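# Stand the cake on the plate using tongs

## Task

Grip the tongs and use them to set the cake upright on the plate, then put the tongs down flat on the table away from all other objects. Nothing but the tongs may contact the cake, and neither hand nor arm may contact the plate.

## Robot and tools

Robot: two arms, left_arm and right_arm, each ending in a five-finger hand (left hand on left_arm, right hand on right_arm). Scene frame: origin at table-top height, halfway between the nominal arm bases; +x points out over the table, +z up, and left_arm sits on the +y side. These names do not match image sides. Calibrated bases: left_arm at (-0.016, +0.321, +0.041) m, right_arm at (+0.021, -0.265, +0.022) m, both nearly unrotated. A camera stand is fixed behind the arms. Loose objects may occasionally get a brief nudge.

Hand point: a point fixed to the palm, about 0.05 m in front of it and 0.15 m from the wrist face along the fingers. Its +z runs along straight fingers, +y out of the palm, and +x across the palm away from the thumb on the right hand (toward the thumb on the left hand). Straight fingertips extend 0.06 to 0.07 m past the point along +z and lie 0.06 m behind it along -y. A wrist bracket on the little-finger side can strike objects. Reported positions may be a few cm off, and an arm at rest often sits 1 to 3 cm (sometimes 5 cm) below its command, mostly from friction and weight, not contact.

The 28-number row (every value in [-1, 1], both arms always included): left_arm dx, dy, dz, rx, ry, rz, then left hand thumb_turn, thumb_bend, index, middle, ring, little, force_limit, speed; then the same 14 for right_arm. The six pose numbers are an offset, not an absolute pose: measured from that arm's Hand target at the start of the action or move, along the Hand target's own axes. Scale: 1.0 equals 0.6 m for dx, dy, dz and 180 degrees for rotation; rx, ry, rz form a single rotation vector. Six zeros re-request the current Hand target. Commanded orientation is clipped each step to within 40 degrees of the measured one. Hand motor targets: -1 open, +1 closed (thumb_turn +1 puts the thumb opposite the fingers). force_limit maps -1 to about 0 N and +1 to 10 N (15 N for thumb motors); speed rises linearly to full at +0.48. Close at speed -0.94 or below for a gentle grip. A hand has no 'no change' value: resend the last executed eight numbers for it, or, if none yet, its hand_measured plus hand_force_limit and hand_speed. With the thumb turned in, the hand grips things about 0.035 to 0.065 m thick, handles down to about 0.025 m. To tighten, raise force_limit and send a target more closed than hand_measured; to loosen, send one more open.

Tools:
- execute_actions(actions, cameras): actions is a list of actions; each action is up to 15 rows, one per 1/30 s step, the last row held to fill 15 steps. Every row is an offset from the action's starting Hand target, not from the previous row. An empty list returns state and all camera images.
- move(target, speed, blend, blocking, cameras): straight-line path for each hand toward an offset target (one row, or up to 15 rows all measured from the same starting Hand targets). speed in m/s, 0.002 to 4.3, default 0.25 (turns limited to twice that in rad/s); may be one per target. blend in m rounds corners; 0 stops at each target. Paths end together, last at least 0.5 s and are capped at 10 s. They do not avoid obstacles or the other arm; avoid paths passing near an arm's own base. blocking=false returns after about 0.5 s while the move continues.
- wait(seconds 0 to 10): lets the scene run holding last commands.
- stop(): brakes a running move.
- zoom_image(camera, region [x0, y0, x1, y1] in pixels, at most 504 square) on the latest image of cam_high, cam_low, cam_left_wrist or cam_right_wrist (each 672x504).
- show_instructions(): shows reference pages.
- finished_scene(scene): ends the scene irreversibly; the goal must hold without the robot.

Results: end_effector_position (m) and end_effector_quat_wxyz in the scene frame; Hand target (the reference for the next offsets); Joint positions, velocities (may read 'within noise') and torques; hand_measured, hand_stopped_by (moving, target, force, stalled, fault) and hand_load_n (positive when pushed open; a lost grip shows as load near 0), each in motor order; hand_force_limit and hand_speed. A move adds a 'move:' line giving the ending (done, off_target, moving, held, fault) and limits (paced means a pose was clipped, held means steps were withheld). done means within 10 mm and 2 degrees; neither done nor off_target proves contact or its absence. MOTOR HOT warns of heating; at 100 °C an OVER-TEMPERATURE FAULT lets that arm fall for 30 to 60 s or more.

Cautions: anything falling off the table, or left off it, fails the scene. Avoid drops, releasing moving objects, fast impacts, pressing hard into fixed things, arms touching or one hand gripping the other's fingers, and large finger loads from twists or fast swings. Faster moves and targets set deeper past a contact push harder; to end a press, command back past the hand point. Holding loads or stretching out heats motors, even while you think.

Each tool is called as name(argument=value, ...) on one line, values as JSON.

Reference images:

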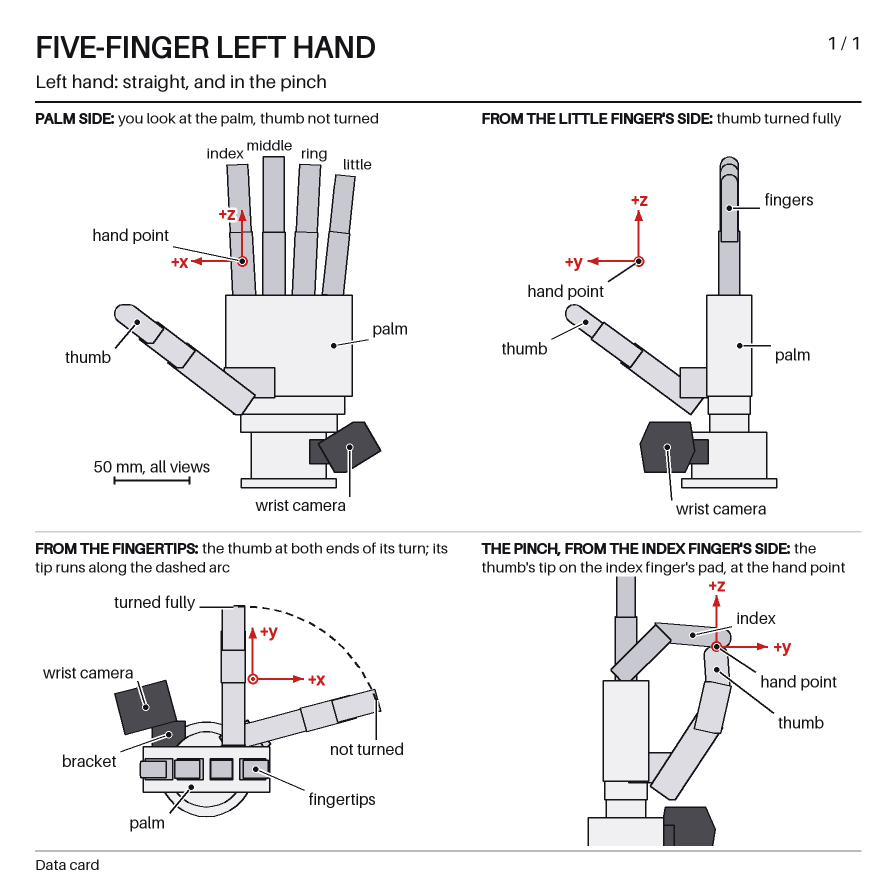

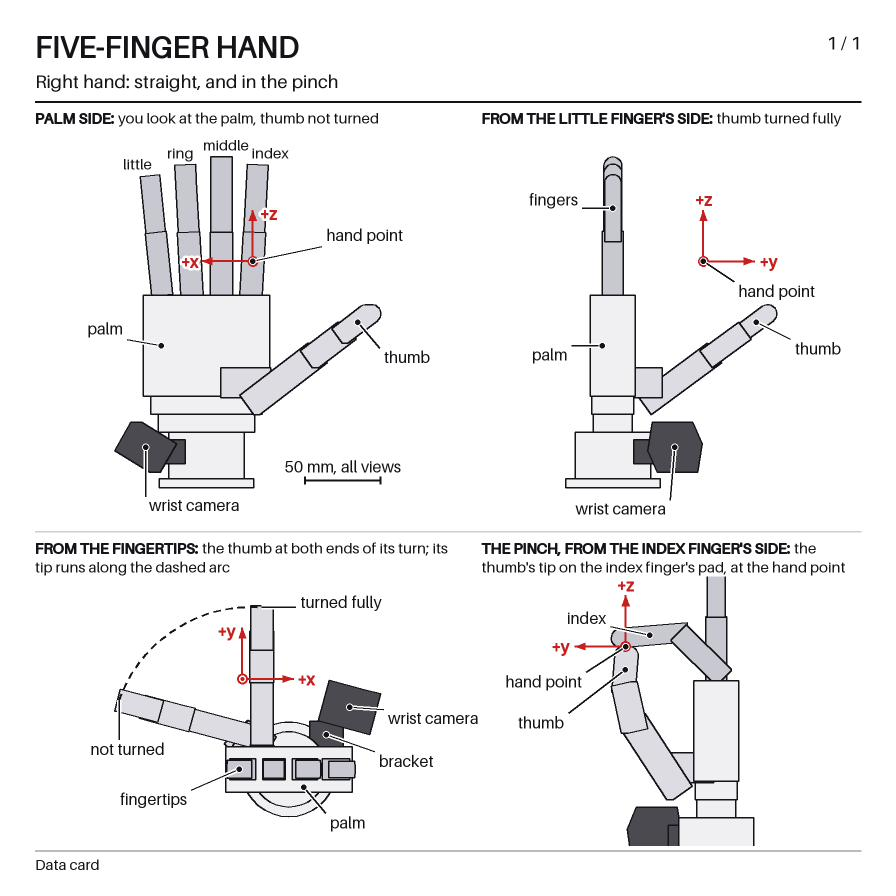

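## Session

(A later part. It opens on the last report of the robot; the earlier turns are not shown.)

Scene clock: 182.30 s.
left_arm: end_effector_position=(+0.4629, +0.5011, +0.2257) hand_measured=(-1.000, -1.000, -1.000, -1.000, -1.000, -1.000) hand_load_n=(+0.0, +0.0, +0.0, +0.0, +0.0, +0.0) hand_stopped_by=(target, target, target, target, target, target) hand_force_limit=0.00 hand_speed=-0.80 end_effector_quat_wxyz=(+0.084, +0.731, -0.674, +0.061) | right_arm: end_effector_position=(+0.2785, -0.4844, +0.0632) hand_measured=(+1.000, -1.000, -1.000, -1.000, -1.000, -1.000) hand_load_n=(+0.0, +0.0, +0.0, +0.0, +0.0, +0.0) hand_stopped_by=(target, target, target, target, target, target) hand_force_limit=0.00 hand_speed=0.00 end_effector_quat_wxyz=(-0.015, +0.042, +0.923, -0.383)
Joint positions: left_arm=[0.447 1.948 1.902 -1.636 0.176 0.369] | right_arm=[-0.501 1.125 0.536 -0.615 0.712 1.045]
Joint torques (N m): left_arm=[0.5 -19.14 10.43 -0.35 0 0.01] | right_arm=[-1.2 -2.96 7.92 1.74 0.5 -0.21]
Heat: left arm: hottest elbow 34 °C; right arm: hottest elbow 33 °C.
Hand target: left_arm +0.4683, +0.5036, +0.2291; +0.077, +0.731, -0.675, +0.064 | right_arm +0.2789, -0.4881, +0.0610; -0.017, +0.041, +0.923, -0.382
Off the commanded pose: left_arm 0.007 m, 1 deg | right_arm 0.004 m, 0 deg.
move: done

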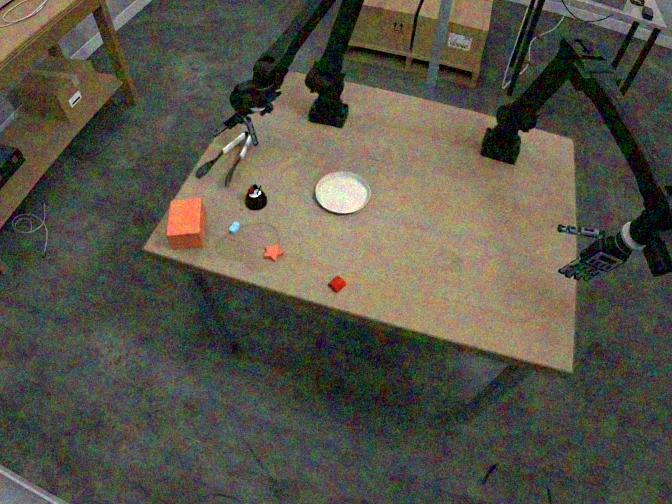

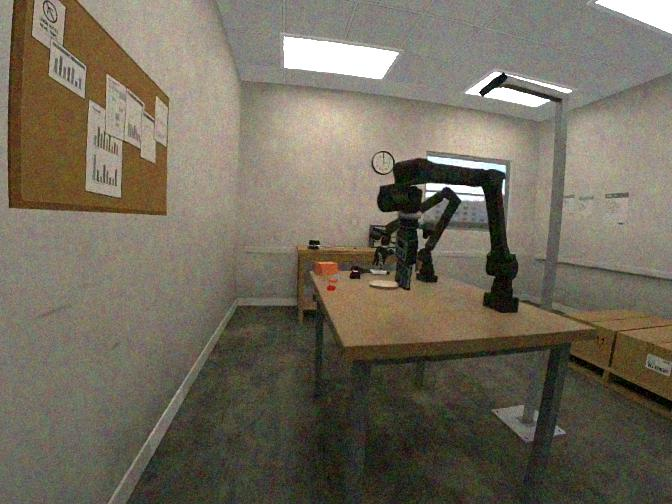

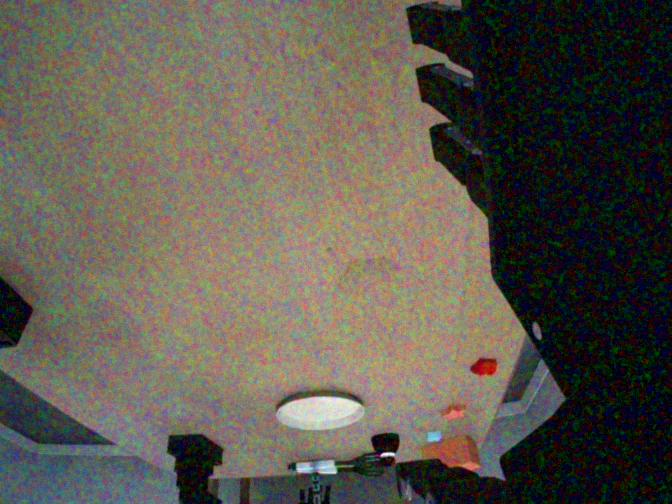

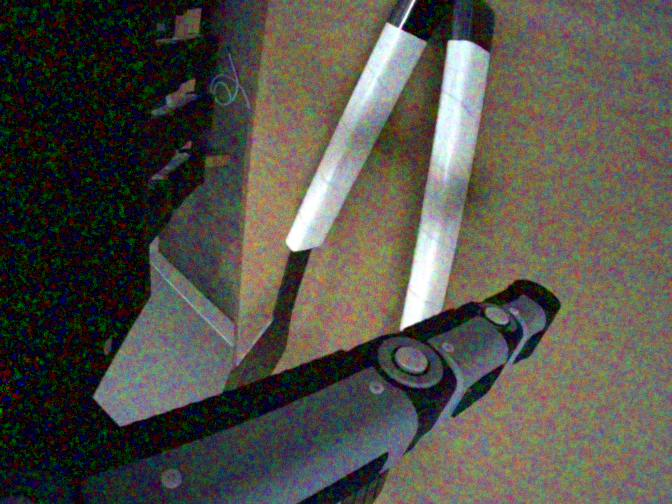

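move(target=[0,0,0,0,0,0,-1,-1,-1,-1,-1,-1,0,-0.8,-0.0015,0.0107,0.034,0,0,0,1,-1,-1,-1,-1,-1,0,0], speed=0.06, cameras=["all"])

zoom_image(camera="cam_high", region=[190, 90, 290, 190])

zoom_image(camera="cam_low", region=[365, 250, 395, 280])

zoom_image(camera="cam_left_wrist", region=[270, 440, 370, 504])

Scene clock: 205.13 s.
left_arm: end_effector_position=(+0.4629, +0.5011, +0.2257) hand_measured=(-1.000, -1.000, -1.000, -1.000, -1.000, -1.000) hand_load_n=(+0.0, +0.0, +0.0, +0.0, +0.0, +0.0) hand_stopped_by=(target, target, target, target, target, target) hand_force_limit=0.00 hand_speed=-0.80 end_effector_quat_wxyz=(+0.084, +0.731, -0.674, +0.061) | right_arm: end_effector_position=(+0.2808, -0.4953, +0.0462) hand_measured=(+1.000, -1.000, -1.000, -1.000, -1.000, -1.000) hand_load_n=(+0.0, +0.0, +0.0, +0.0, +0.0, +0.0) hand_stopped_by=(target, target, target, target, target, target) hand_force_limit=0.00 hand_speed=0.00 end_effector_quat_wxyz=(-0.013, +0.043, +0.922, -0.384)
Joint positions: left_arm=[0.447 1.948 1.902 -1.636 0.176 0.369] | right_arm=[-0.533 1.181 0.518 -0.509 0.7 1.006]
Joint torques (N m): left_arm=[0.09 -19.08 10.43 -0.31 0.02 0.02] | right_arm=[-1.14 -3.43 7.24 1.84 0.49 -0.2]
Heat: left arm: hottest elbow 35 °C; right arm: hottest elbow 32 °C.
Hand target: left_arm +0.4683, +0.5036, +0.2291; +0.077, +0.731, -0.675, +0.064 | right_arm +0.2790, -0.4980, +0.0420; -0.017, +0.041, +0.923, -0.382
Off the commanded pose: left_arm 0.007 m, 1 deg | right_arm 0.005 m, 1 deg.
move: done

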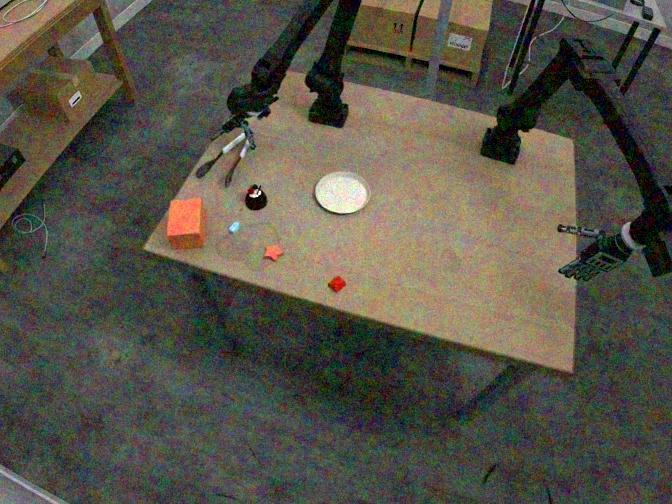

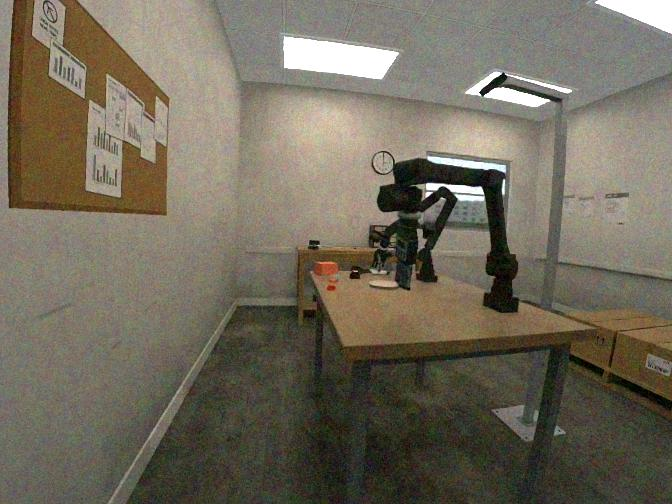

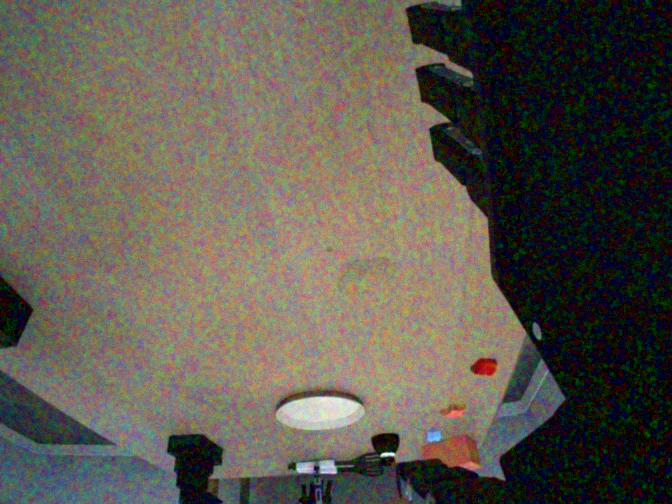

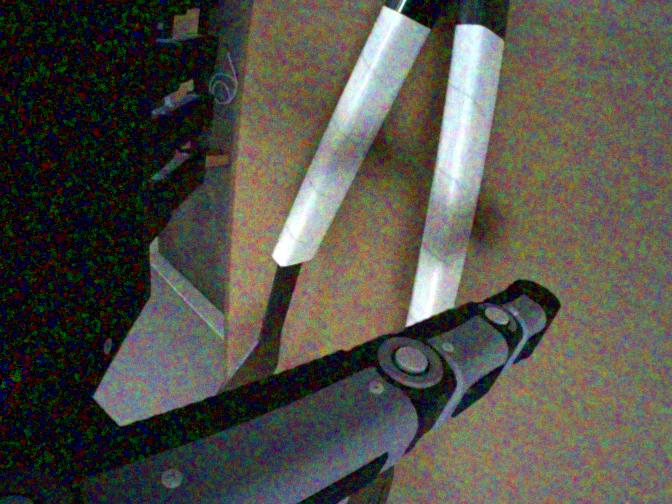

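Scaled by 5.040 from the camera's 672x504 image, which has a finer 960x720 frame.

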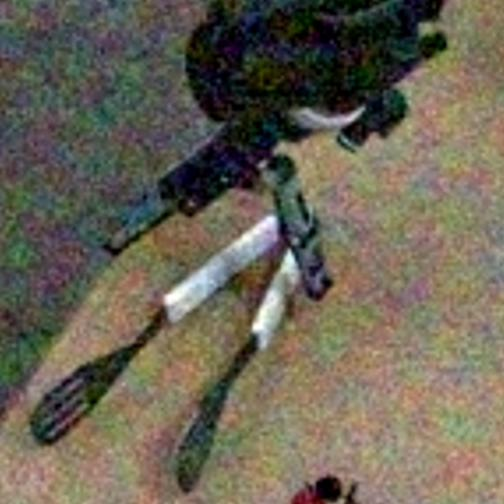

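Scaled by 16.800 from the camera's 672x504 image, which has a finer 960x720 frame.

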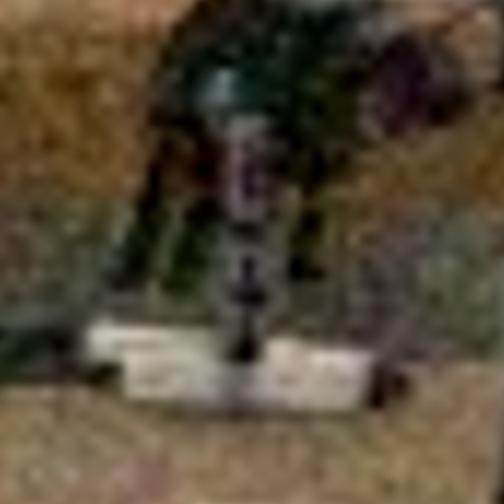

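Scaled by 5.040 from the camera's 672x504 image, which has a finer 960x720 frame.

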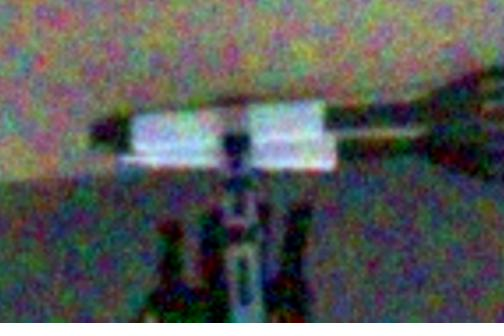

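move(target=[0,0,0,0,0,0,-1,-1,-1,-1,-1,-1,0,-0.8,0,0.0059,0.0059,0.05,0,0,1,-1,-1,-1,-1,-1,0,0], speed=0.06, cameras=["all"])

zoom_image(camera="cam_high", region=[190, 90, 290, 190])

zoom_image(camera="cam_low", region=[365, 250, 395, 280])

zoom_image(camera="cam_left_wrist", region=[270, 440, 370, 504])

Scene clock: 222.53 s.
left_arm: end_effector_position=(+0.4629, +0.5011, +0.2257) hand_measured=(-1.000, -1.000, -1.000, -1.000, -1.000, -1.000) hand_load_n=(+0.0, +0.0, +0.0, +0.0, +0.0, +0.0) hand_stopped_by=(target, target, target, target, target, target) hand_force_limit=0.00 hand_speed=-0.80 end_effector_quat_wxyz=(+0.084, +0.731, -0.674, +0.061) | right_arm: end_effector_position=(+0.2751, -0.4996, +0.0400) hand_measured=(+1.000, -1.000, -1.000, -1.000, -1.000, -1.000) hand_load_n=(+0.0, +0.0, +0.0, +0.0, +0.0, +0.0) hand_stopped_by=(target, target, target, target, target, target) hand_force_limit=0.00 hand_speed=0.00 end_effector_quat_wxyz=(-0.025, +0.037, +0.891, -0.452)
Joint positions: left_arm=[0.447 1.948 1.902 -1.636 0.176 0.369] | right_arm=[-0.461 1.206 0.456 -0.39 0.864 1.012]
Joint torques (N m): left_arm=[0.56 -19.08 10.51 -0.35 0.01 -0.01] | right_arm=[0.5 -3.19 6.75 1.8 0.86 0.13]
Heat: left arm: hottest elbow 35 °C; right arm: hottest elbow 31 °C.
Hand target: left_arm +0.4683, +0.5036, +0.2291; +0.077, +0.731, -0.675, +0.064 | right_arm +0.2789, -0.4979, +0.0369; -0.020, +0.039, +0.890, -0.454
Off the commanded pose: left_arm 0.007 m, 1 deg | right_arm 0.005 m, 1 deg.
move: done

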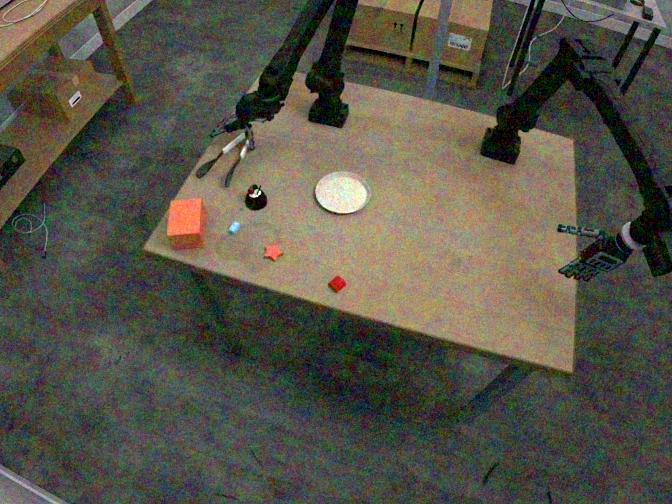

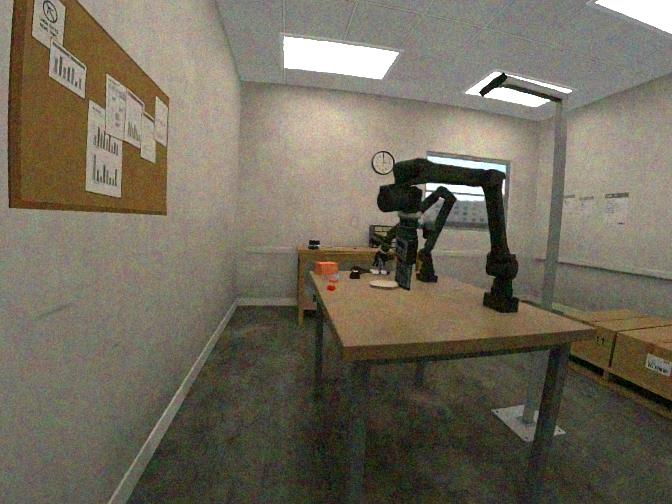

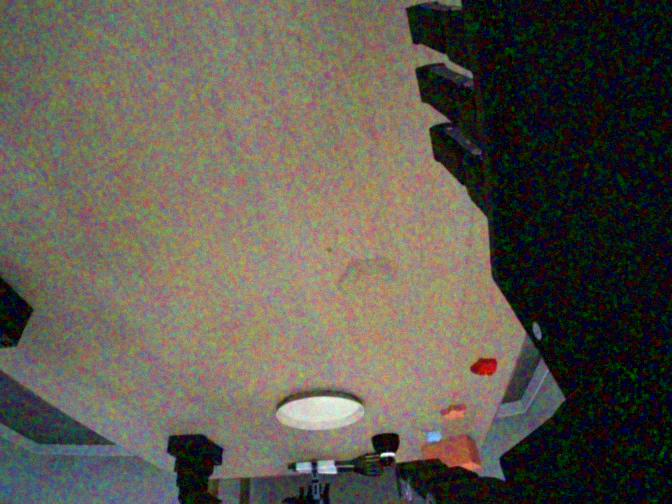

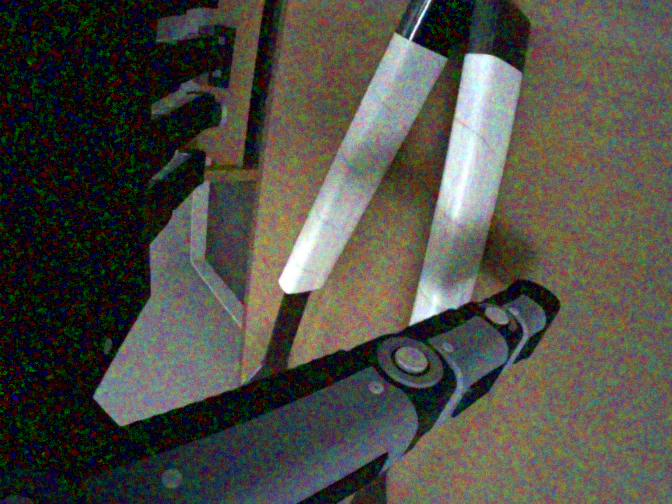

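Scaled by 5.040 from the camera's 672x504 image, which has a finer 960x720 frame.

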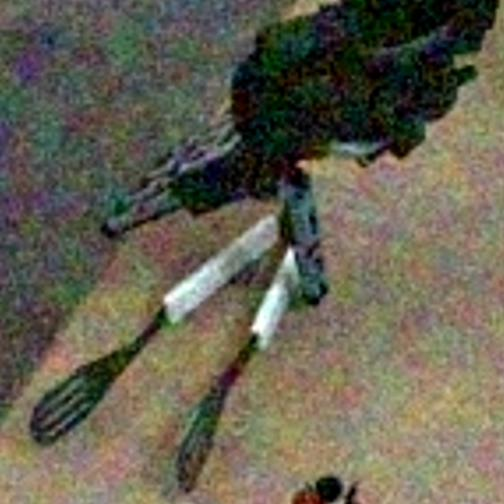

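Scaled by 16.800 from the camera's 672x504 image, which has a finer 960x720 frame.

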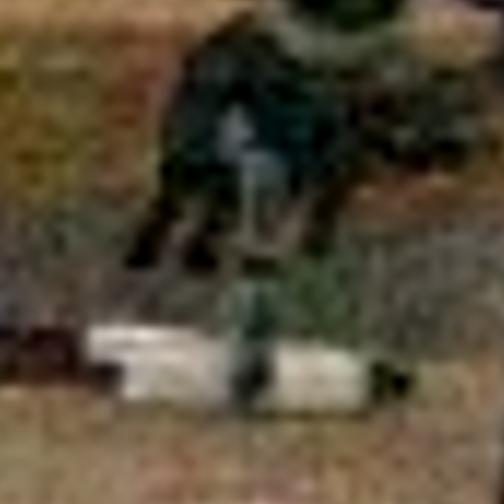

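Scaled by 5.040 from the camera's 672x504 image, which has a finer 960x720 frame.

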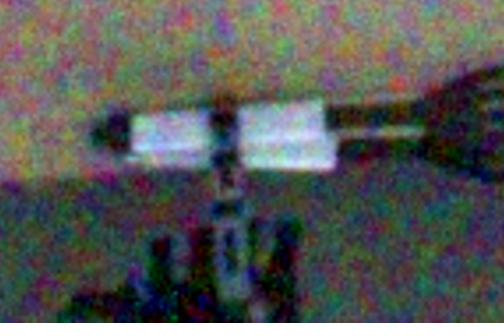

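move(target=[0,0,0,0,0,0,-1,-1,-1,-1,-1,-1,0,-0.8,0,0,0,0,0,0,1,-1,-0.2,-0.2,-0.2,-0.7,-0.4,-0.7], speed=0.06, cameras=["all"])

zoom_image(camera="cam_high", region=[190, 90, 290, 190])

zoom_image(camera="cam_low", region=[365, 250, 395, 280])

zoom_image(camera="cam_right_wrist", region=[150, 0, 600, 400])

Scene clock: 234.03 s.
left_arm: end_effector_position=(+0.4629, +0.5011, +0.2257) hand_measured=(-1.000, -1.000, -1.000, -1.000, -1.000, -1.000) hand_load_n=(+0.0, -0.5, +0.0, +0.0, +0.0, +0.0) hand_stopped_by=(target, target, target, target, target, target) hand_force_limit=0.00 hand_speed=-0.80 end_effector_quat_wxyz=(+0.084, +0.731, -0.674, +0.061) | right_arm: end_effector_position=(+0.2752, -0.4997, +0.0402) hand_measured=(+1.000, -1.000, -0.200, -0.200, -0.200, -0.700) hand_load_n=(+0.0, +0.0, +0.0, +0.0, +0.0, +0.0) hand_stopped_by=(target, target, target, target, target, target) hand_force_limit=-0.40 hand_speed=-0.70 end_effector_quat_wxyz=(-0.025, +0.037, +0.891, -0.453)
Joint positions: left_arm=[0.447 1.948 1.902 -1.636 0.176 0.369] | right_arm=[-0.461 1.206 0.456 -0.389 0.865 1.014]
Joint torques (N m): left_arm=[0.32 -19.19 10.4 -0.35 0 0] | right_arm=[0.5 -3.19 6.74 1.84 0.8 0.13]
Heat: left arm: hottest elbow 35 °C; right arm: hottest elbow 30 °C.
Hand target: left_arm +0.4683, +0.5036, +0.2291; +0.077, +0.731, -0.675, +0.064 | right_arm +0.2790, -0.4979, +0.0369; -0.020, +0.039, +0.890, -0.454
Off the commanded pose: left_arm 0.007 m, 1 deg | right_arm 0.005 m, 1 deg.
move: done

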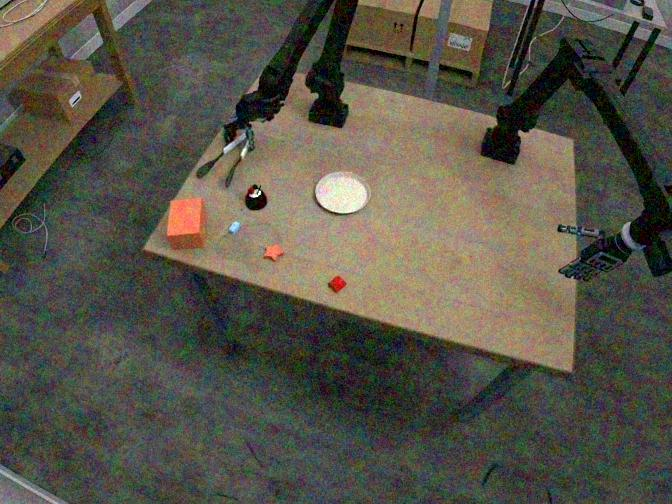

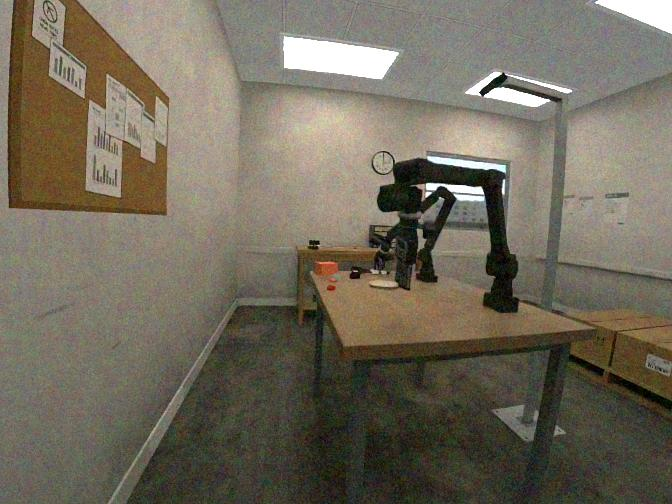

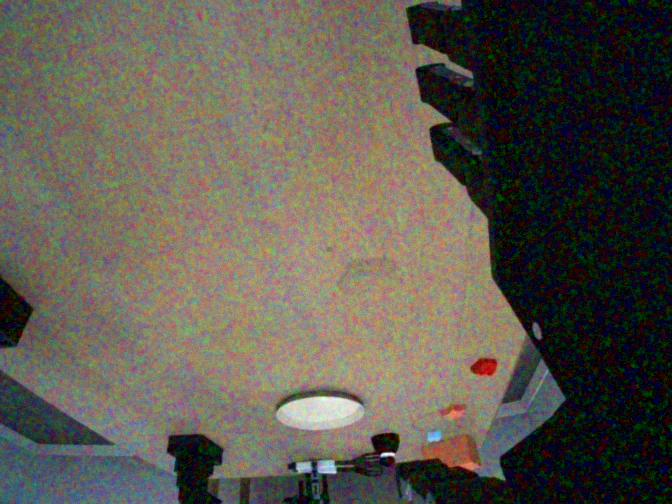

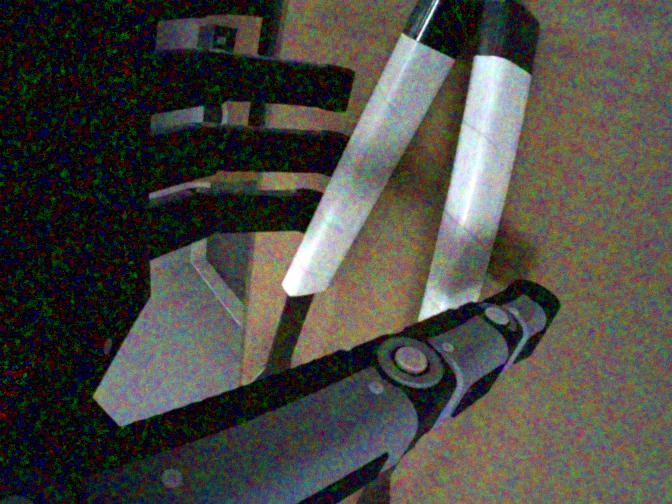

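Scaled by 5.040 from the camera's 672x504 image, which has a finer 960x720 frame.

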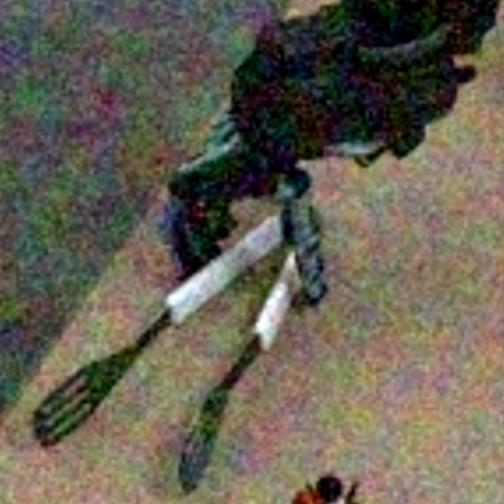

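Scaled by 16.800 from the camera's 672x504 image, which has a finer 960x720 frame.

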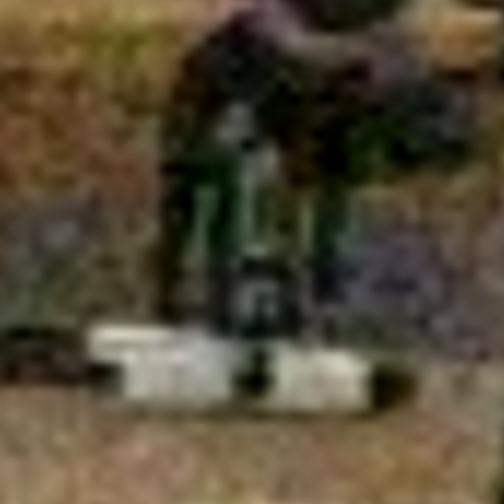

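Scaled by 1.120 from the camera's 672x504 image, which has a finer 960x720 frame.

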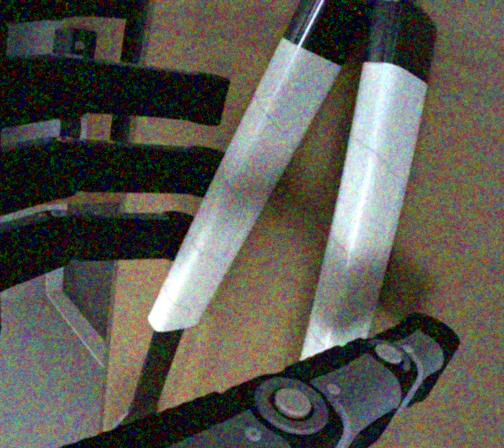

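move(target=[0,0,0,0,0,0,-1,-1,-1,-1,-1,-1,0,-0.8,0,0,0,0,0,0,1,-1,0.0,0.0,-0.1,-0.7,-0.4,-0.8], speed=0.06, cameras=["all"])

zoom_image(camera="cam_high", region=[190, 90, 290, 190])

zoom_image(camera="cam_low", region=[365, 250, 395, 280])

zoom_image(camera="cam_right_wrist", region=[150, 0, 600, 400])

Scene clock: 239.47 s.
left_arm: end_effector_position=(+0.4629, +0.5011, +0.2257) hand_measured=(-1.000, -1.000, -1.000, -1.000, -1.000, -1.000) hand_load_n=(+0.0, +0.0, +0.0, +0.0, +0.0, +0.0) hand_stopped_by=(target, target, target, target, target, target) hand_force_limit=0.00 hand_speed=-0.80 end_effector_quat_wxyz=(+0.084, +0.731, -0.674, +0.061) | right_arm: end_effector_position=(+0.2751, -0.4997, +0.0398) hand_measured=(+1.000, -1.000, -0.018, +0.000, -0.100, -0.700) hand_load_n=(-1.5, +1.0, +5.0, +0.0, +0.0, +0.0) hand_stopped_by=(target, target, force, target, target, target) hand_force_limit=-0.40 hand_speed=-0.80 end_effector_quat_wxyz=(-0.025, +0.037, +0.891, -0.453)
Joint positions: left_arm=[0.447 1.948 1.902 -1.636 0.176 0.369] | right_arm=[-0.461 1.207 0.456 -0.389 0.866 1.014]
Joint torques (N m): left_arm=[0.44 -18.96 10.43 -0.31 0 0.01] | right_arm=[0.5 -3.31 6.74 1.84 0.79 0.12]
Heat: left arm: hottest elbow 35 °C; right arm: hottest elbow 30 °C.
Hand target: left_arm +0.4683, +0.5036, +0.2291; +0.077, +0.731, -0.675, +0.064 | right_arm +0.2789, -0.4979, +0.0369; -0.020, +0.039, +0.890, -0.454
Off the commanded pose: left_arm 0.007 m, 1 deg | right_arm 0.005 m, 1 deg.
move: done

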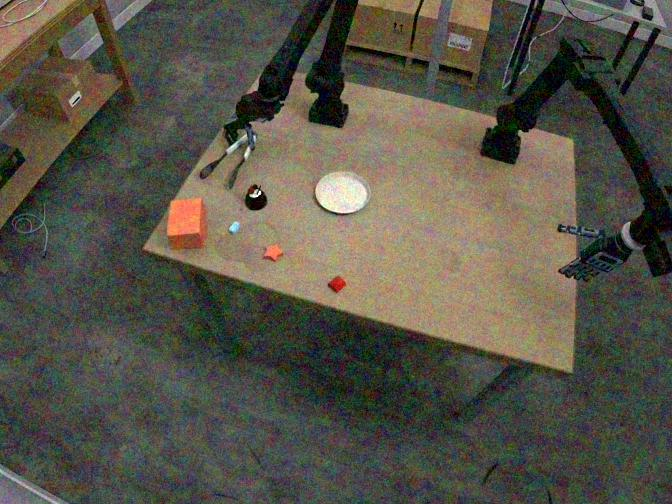

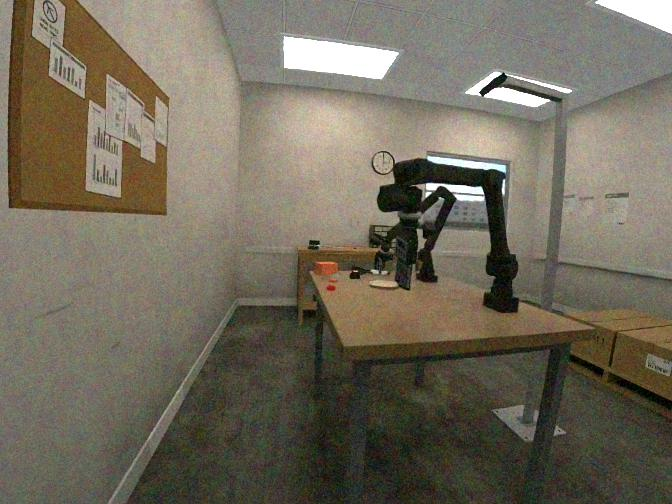

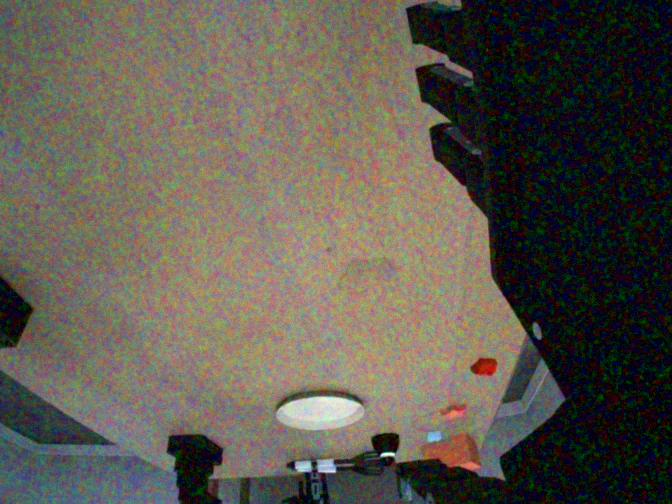

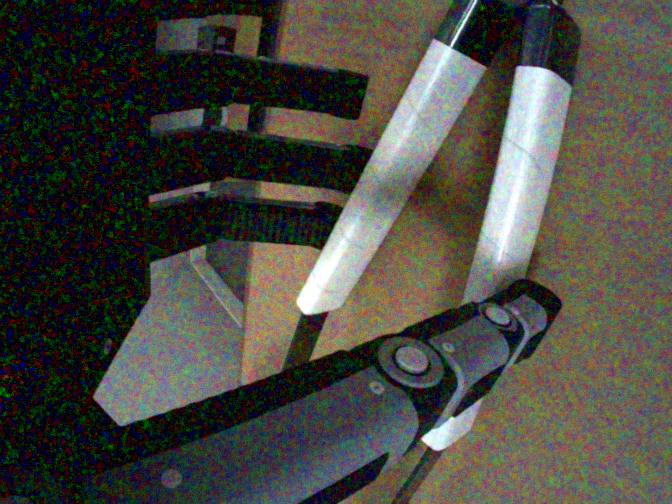

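Scaled by 5.040 from the camera's 672x504 image, which has a finer 960x720 frame.

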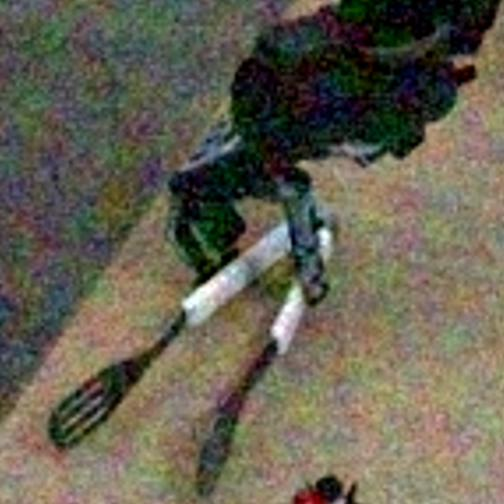

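Scaled by 16.800 from the camera's 672x504 image, which has a finer 960x720 frame.

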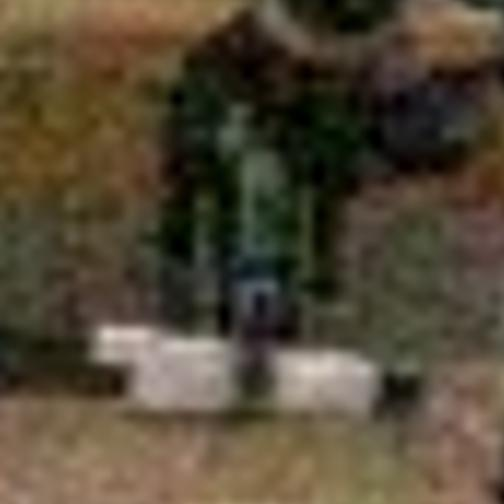

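Scaled by 1.120 from the camera's 672x504 image, which has a finer 960x720 frame.

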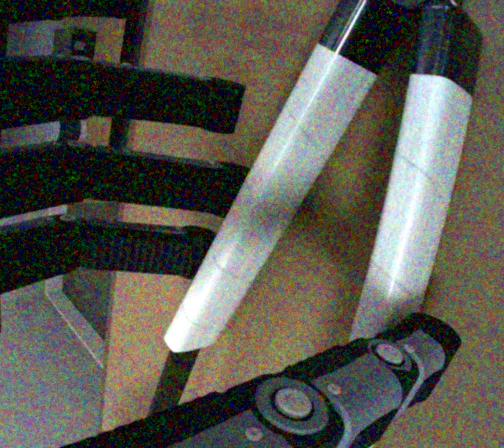

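move(target=[0,0,0,0,0,0,-1,-1,-1,-1,-1,-1,0,-0.8,0,0,0,0,0,0,1,-1,0.08,0.12,0.1,-0.7,0.2,-0.85], speed=0.06, cameras=["all"])

zoom_image(camera="cam_high", region=[190, 90, 290, 190])

zoom_image(camera="cam_right_wrist", region=[150, 0, 600, 400])

Scene clock: 244.20 s.
left_arm: end_effector_position=(+0.4629, +0.5011, +0.2257) hand_measured=(-1.000, -1.000, -1.000, -1.000, -1.000, -1.000) hand_load_n=(+0.0, +0.0, +0.0, +0.0, +0.0, +0.0) hand_stopped_by=(target, target, target, target, target, target) hand_force_limit=0.00 hand_speed=-0.80 end_effector_quat_wxyz=(+0.084, +0.731, -0.674, +0.061) | right_arm: end_effector_position=(+0.2752, -0.4996, +0.0399) hand_measured=(+1.000, -1.000, -0.008, +0.038, +0.100, -0.700) hand_load_n=(+0.0, +1.0, +2.0, +6.0, +0.0, +0.5) hand_stopped_by=(target, target, force, force, target, target) hand_force_limit=0.20 hand_speed=-0.85 end_effector_quat_wxyz=(-0.025, +0.037, +0.891, -0.453)
Joint positions: left_arm=[0.447 1.948 1.902 -1.636 0.176 0.369] | right_arm=[-0.46 1.207 0.456 -0.389 0.866 1.014]
Joint torques (N m): left_arm=[0.26 -19.25 10.43 -0.32 0.01 0.03] | right_arm=[0.44 -3.31 6.72 1.84 0.78 0.12]
Heat: left arm: hottest elbow 35 °C; right arm: hottest elbow 30 °C.
Hand target: left_arm +0.4683, +0.5036, +0.2291; +0.077, +0.731, -0.675, +0.064 | right_arm +0.2790, -0.4979, +0.0369; -0.020, +0.039, +0.890, -0.454
Off the commanded pose: left_arm 0.007 m, 1 deg | right_arm 0.005 m, 1 deg.
move: done

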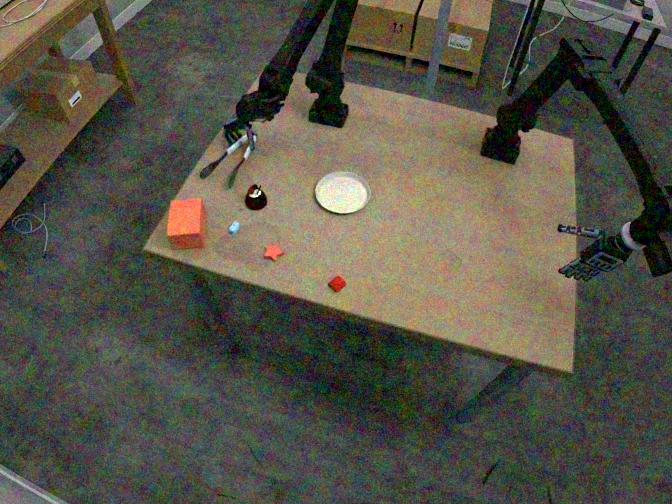

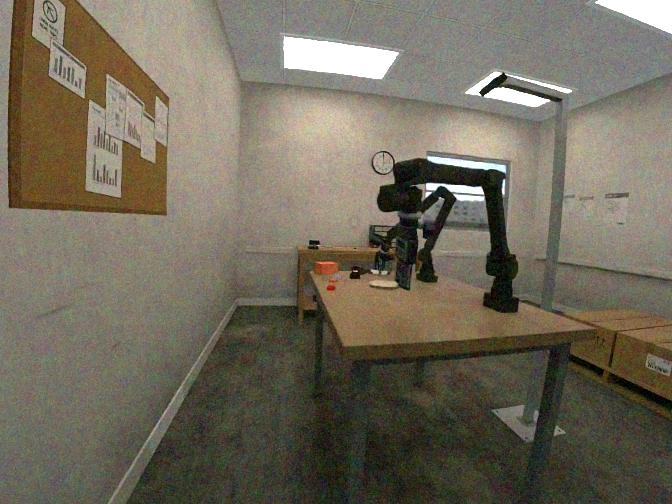

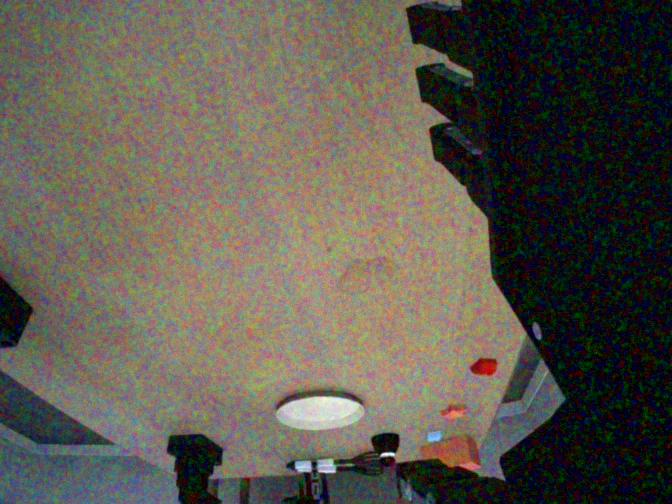

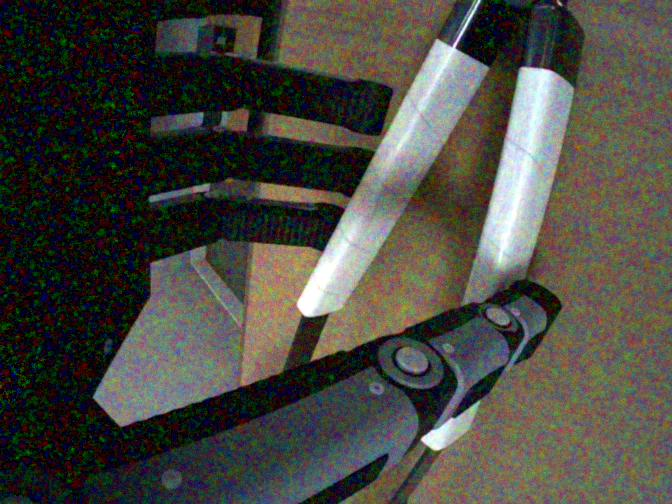

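Scaled by 5.040 from the camera's 672x504 image, which has a finer 960x720 frame.

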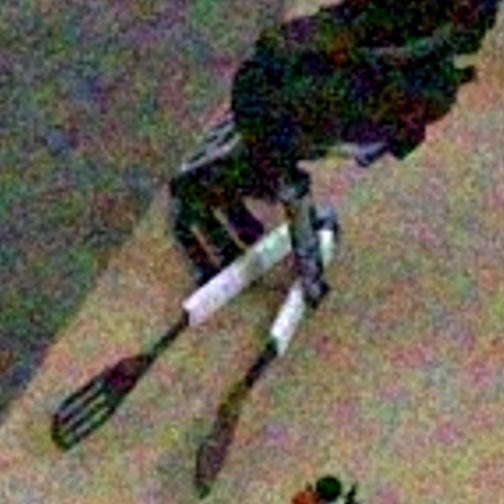

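Scaled by 1.120 from the camera's 672x504 image, which has a finer 960x720 frame.

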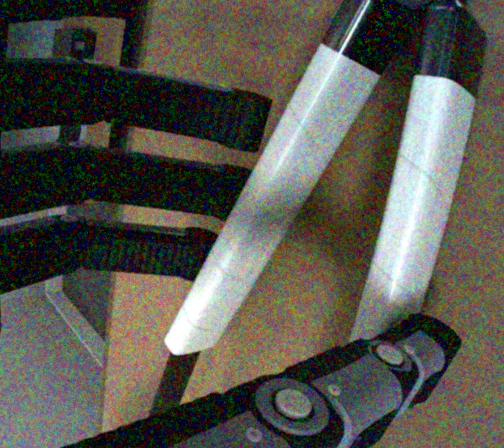

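move(target=[0,0,0,0,0,0,-1,-1,-1,-1,-1,-1,0,-0.8,0,0,0,0,0,0,1,-1,0.14,0.18,0.16,-0.7,0.8,-0.85], speed=0.06, cameras=["all"])

zoom_image(camera="cam_high", region=[190, 90, 290, 190])

zoom_image(camera="cam_right_wrist", region=[150, 0, 600, 400])

Scene clock: 249.80 s.
left_arm: end_effector_position=(+0.4629, +0.5011, +0.2257) hand_measured=(-1.000, -1.000, -1.000, -1.000, -1.000, -1.000) hand_load_n=(+0.0, +0.0, +0.0, +0.0, +0.0, +0.0) hand_stopped_by=(target, target, target, target, target, target) hand_force_limit=0.00 hand_speed=-0.80 end_effector_quat_wxyz=(+0.084, +0.731, -0.674, +0.061) | right_arm: end_effector_position=(+0.2746, -0.4993, +0.0391) hand_measured=(+1.000, -1.000, +0.138, +0.118, +0.160, -0.700) hand_load_n=(-2.5, +1.0, +7.0, +0.0, +0.0, +0.0) hand_stopped_by=(target, target, target, force, target, target) hand_force_limit=0.80 hand_speed=-0.85 end_effector_quat_wxyz=(-0.026, +0.037, +0.891, -0.452)
Joint positions: left_arm=[0.447 1.948 1.902 -1.636 0.176 0.369] | right_arm=[-0.46 1.208 0.455 -0.389 0.866 1.014]
Joint torques (N m): left_arm=[0.21 -19.08 10.45 -0.32 0.02 0] | right_arm=[0.44 -3.37 6.82 1.84 0.78 0.12]
Heat: left arm: hottest elbow 35 °C; right arm: hottest elbow 30 °C.
Hand target: left_arm +0.4683, +0.5036, +0.2291; +0.077, +0.731, -0.675, +0.064 | right_arm +0.2790, -0.4980, +0.0370; -0.020, +0.039, +0.890, -0.454
Off the commanded pose: left_arm 0.007 m, 1 deg | right_arm 0.005 m, 1 deg.
move: done

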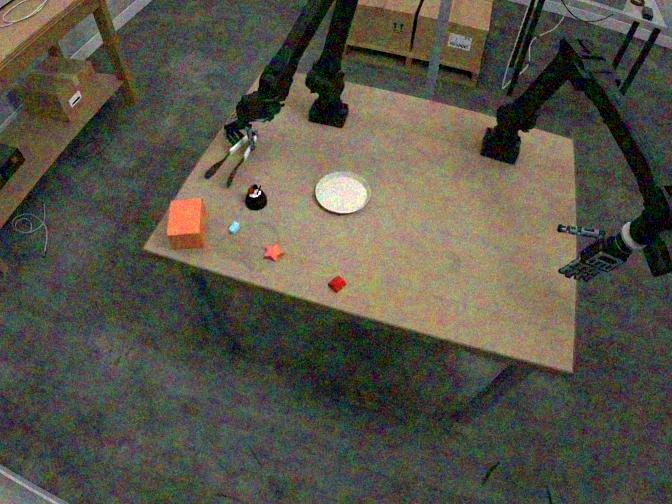

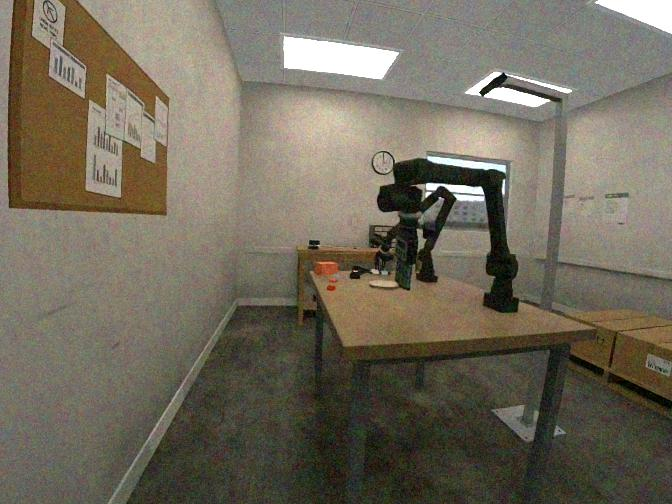

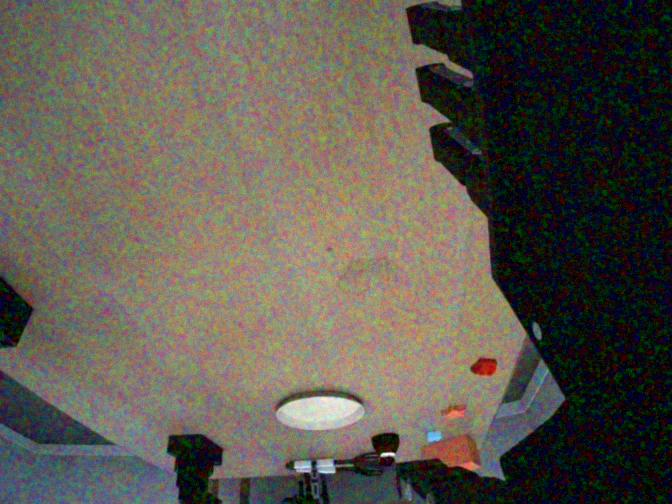

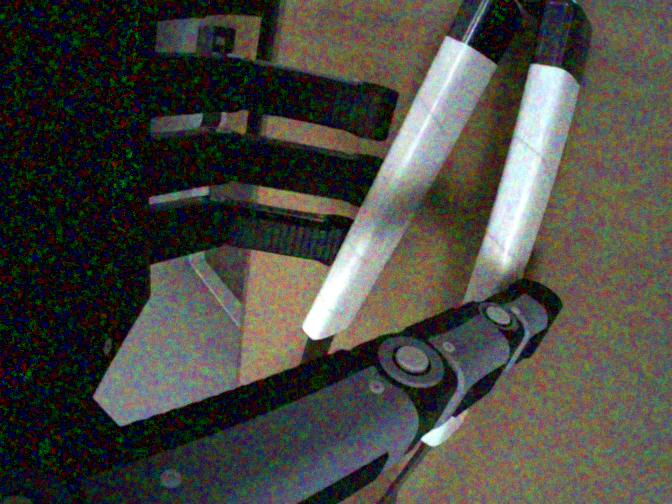

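Scaled by 5.040 from the camera's 672x504 image, which has a finer 960x720 frame.

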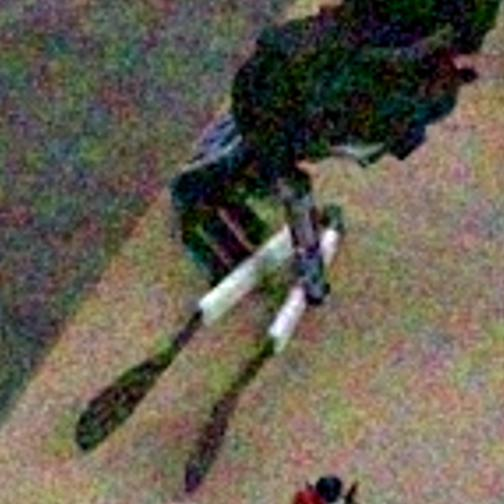

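Scaled by 1.120 from the camera's 672x504 image, which has a finer 960x720 frame.

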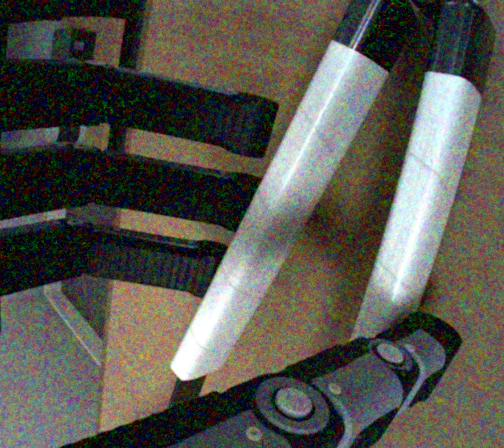

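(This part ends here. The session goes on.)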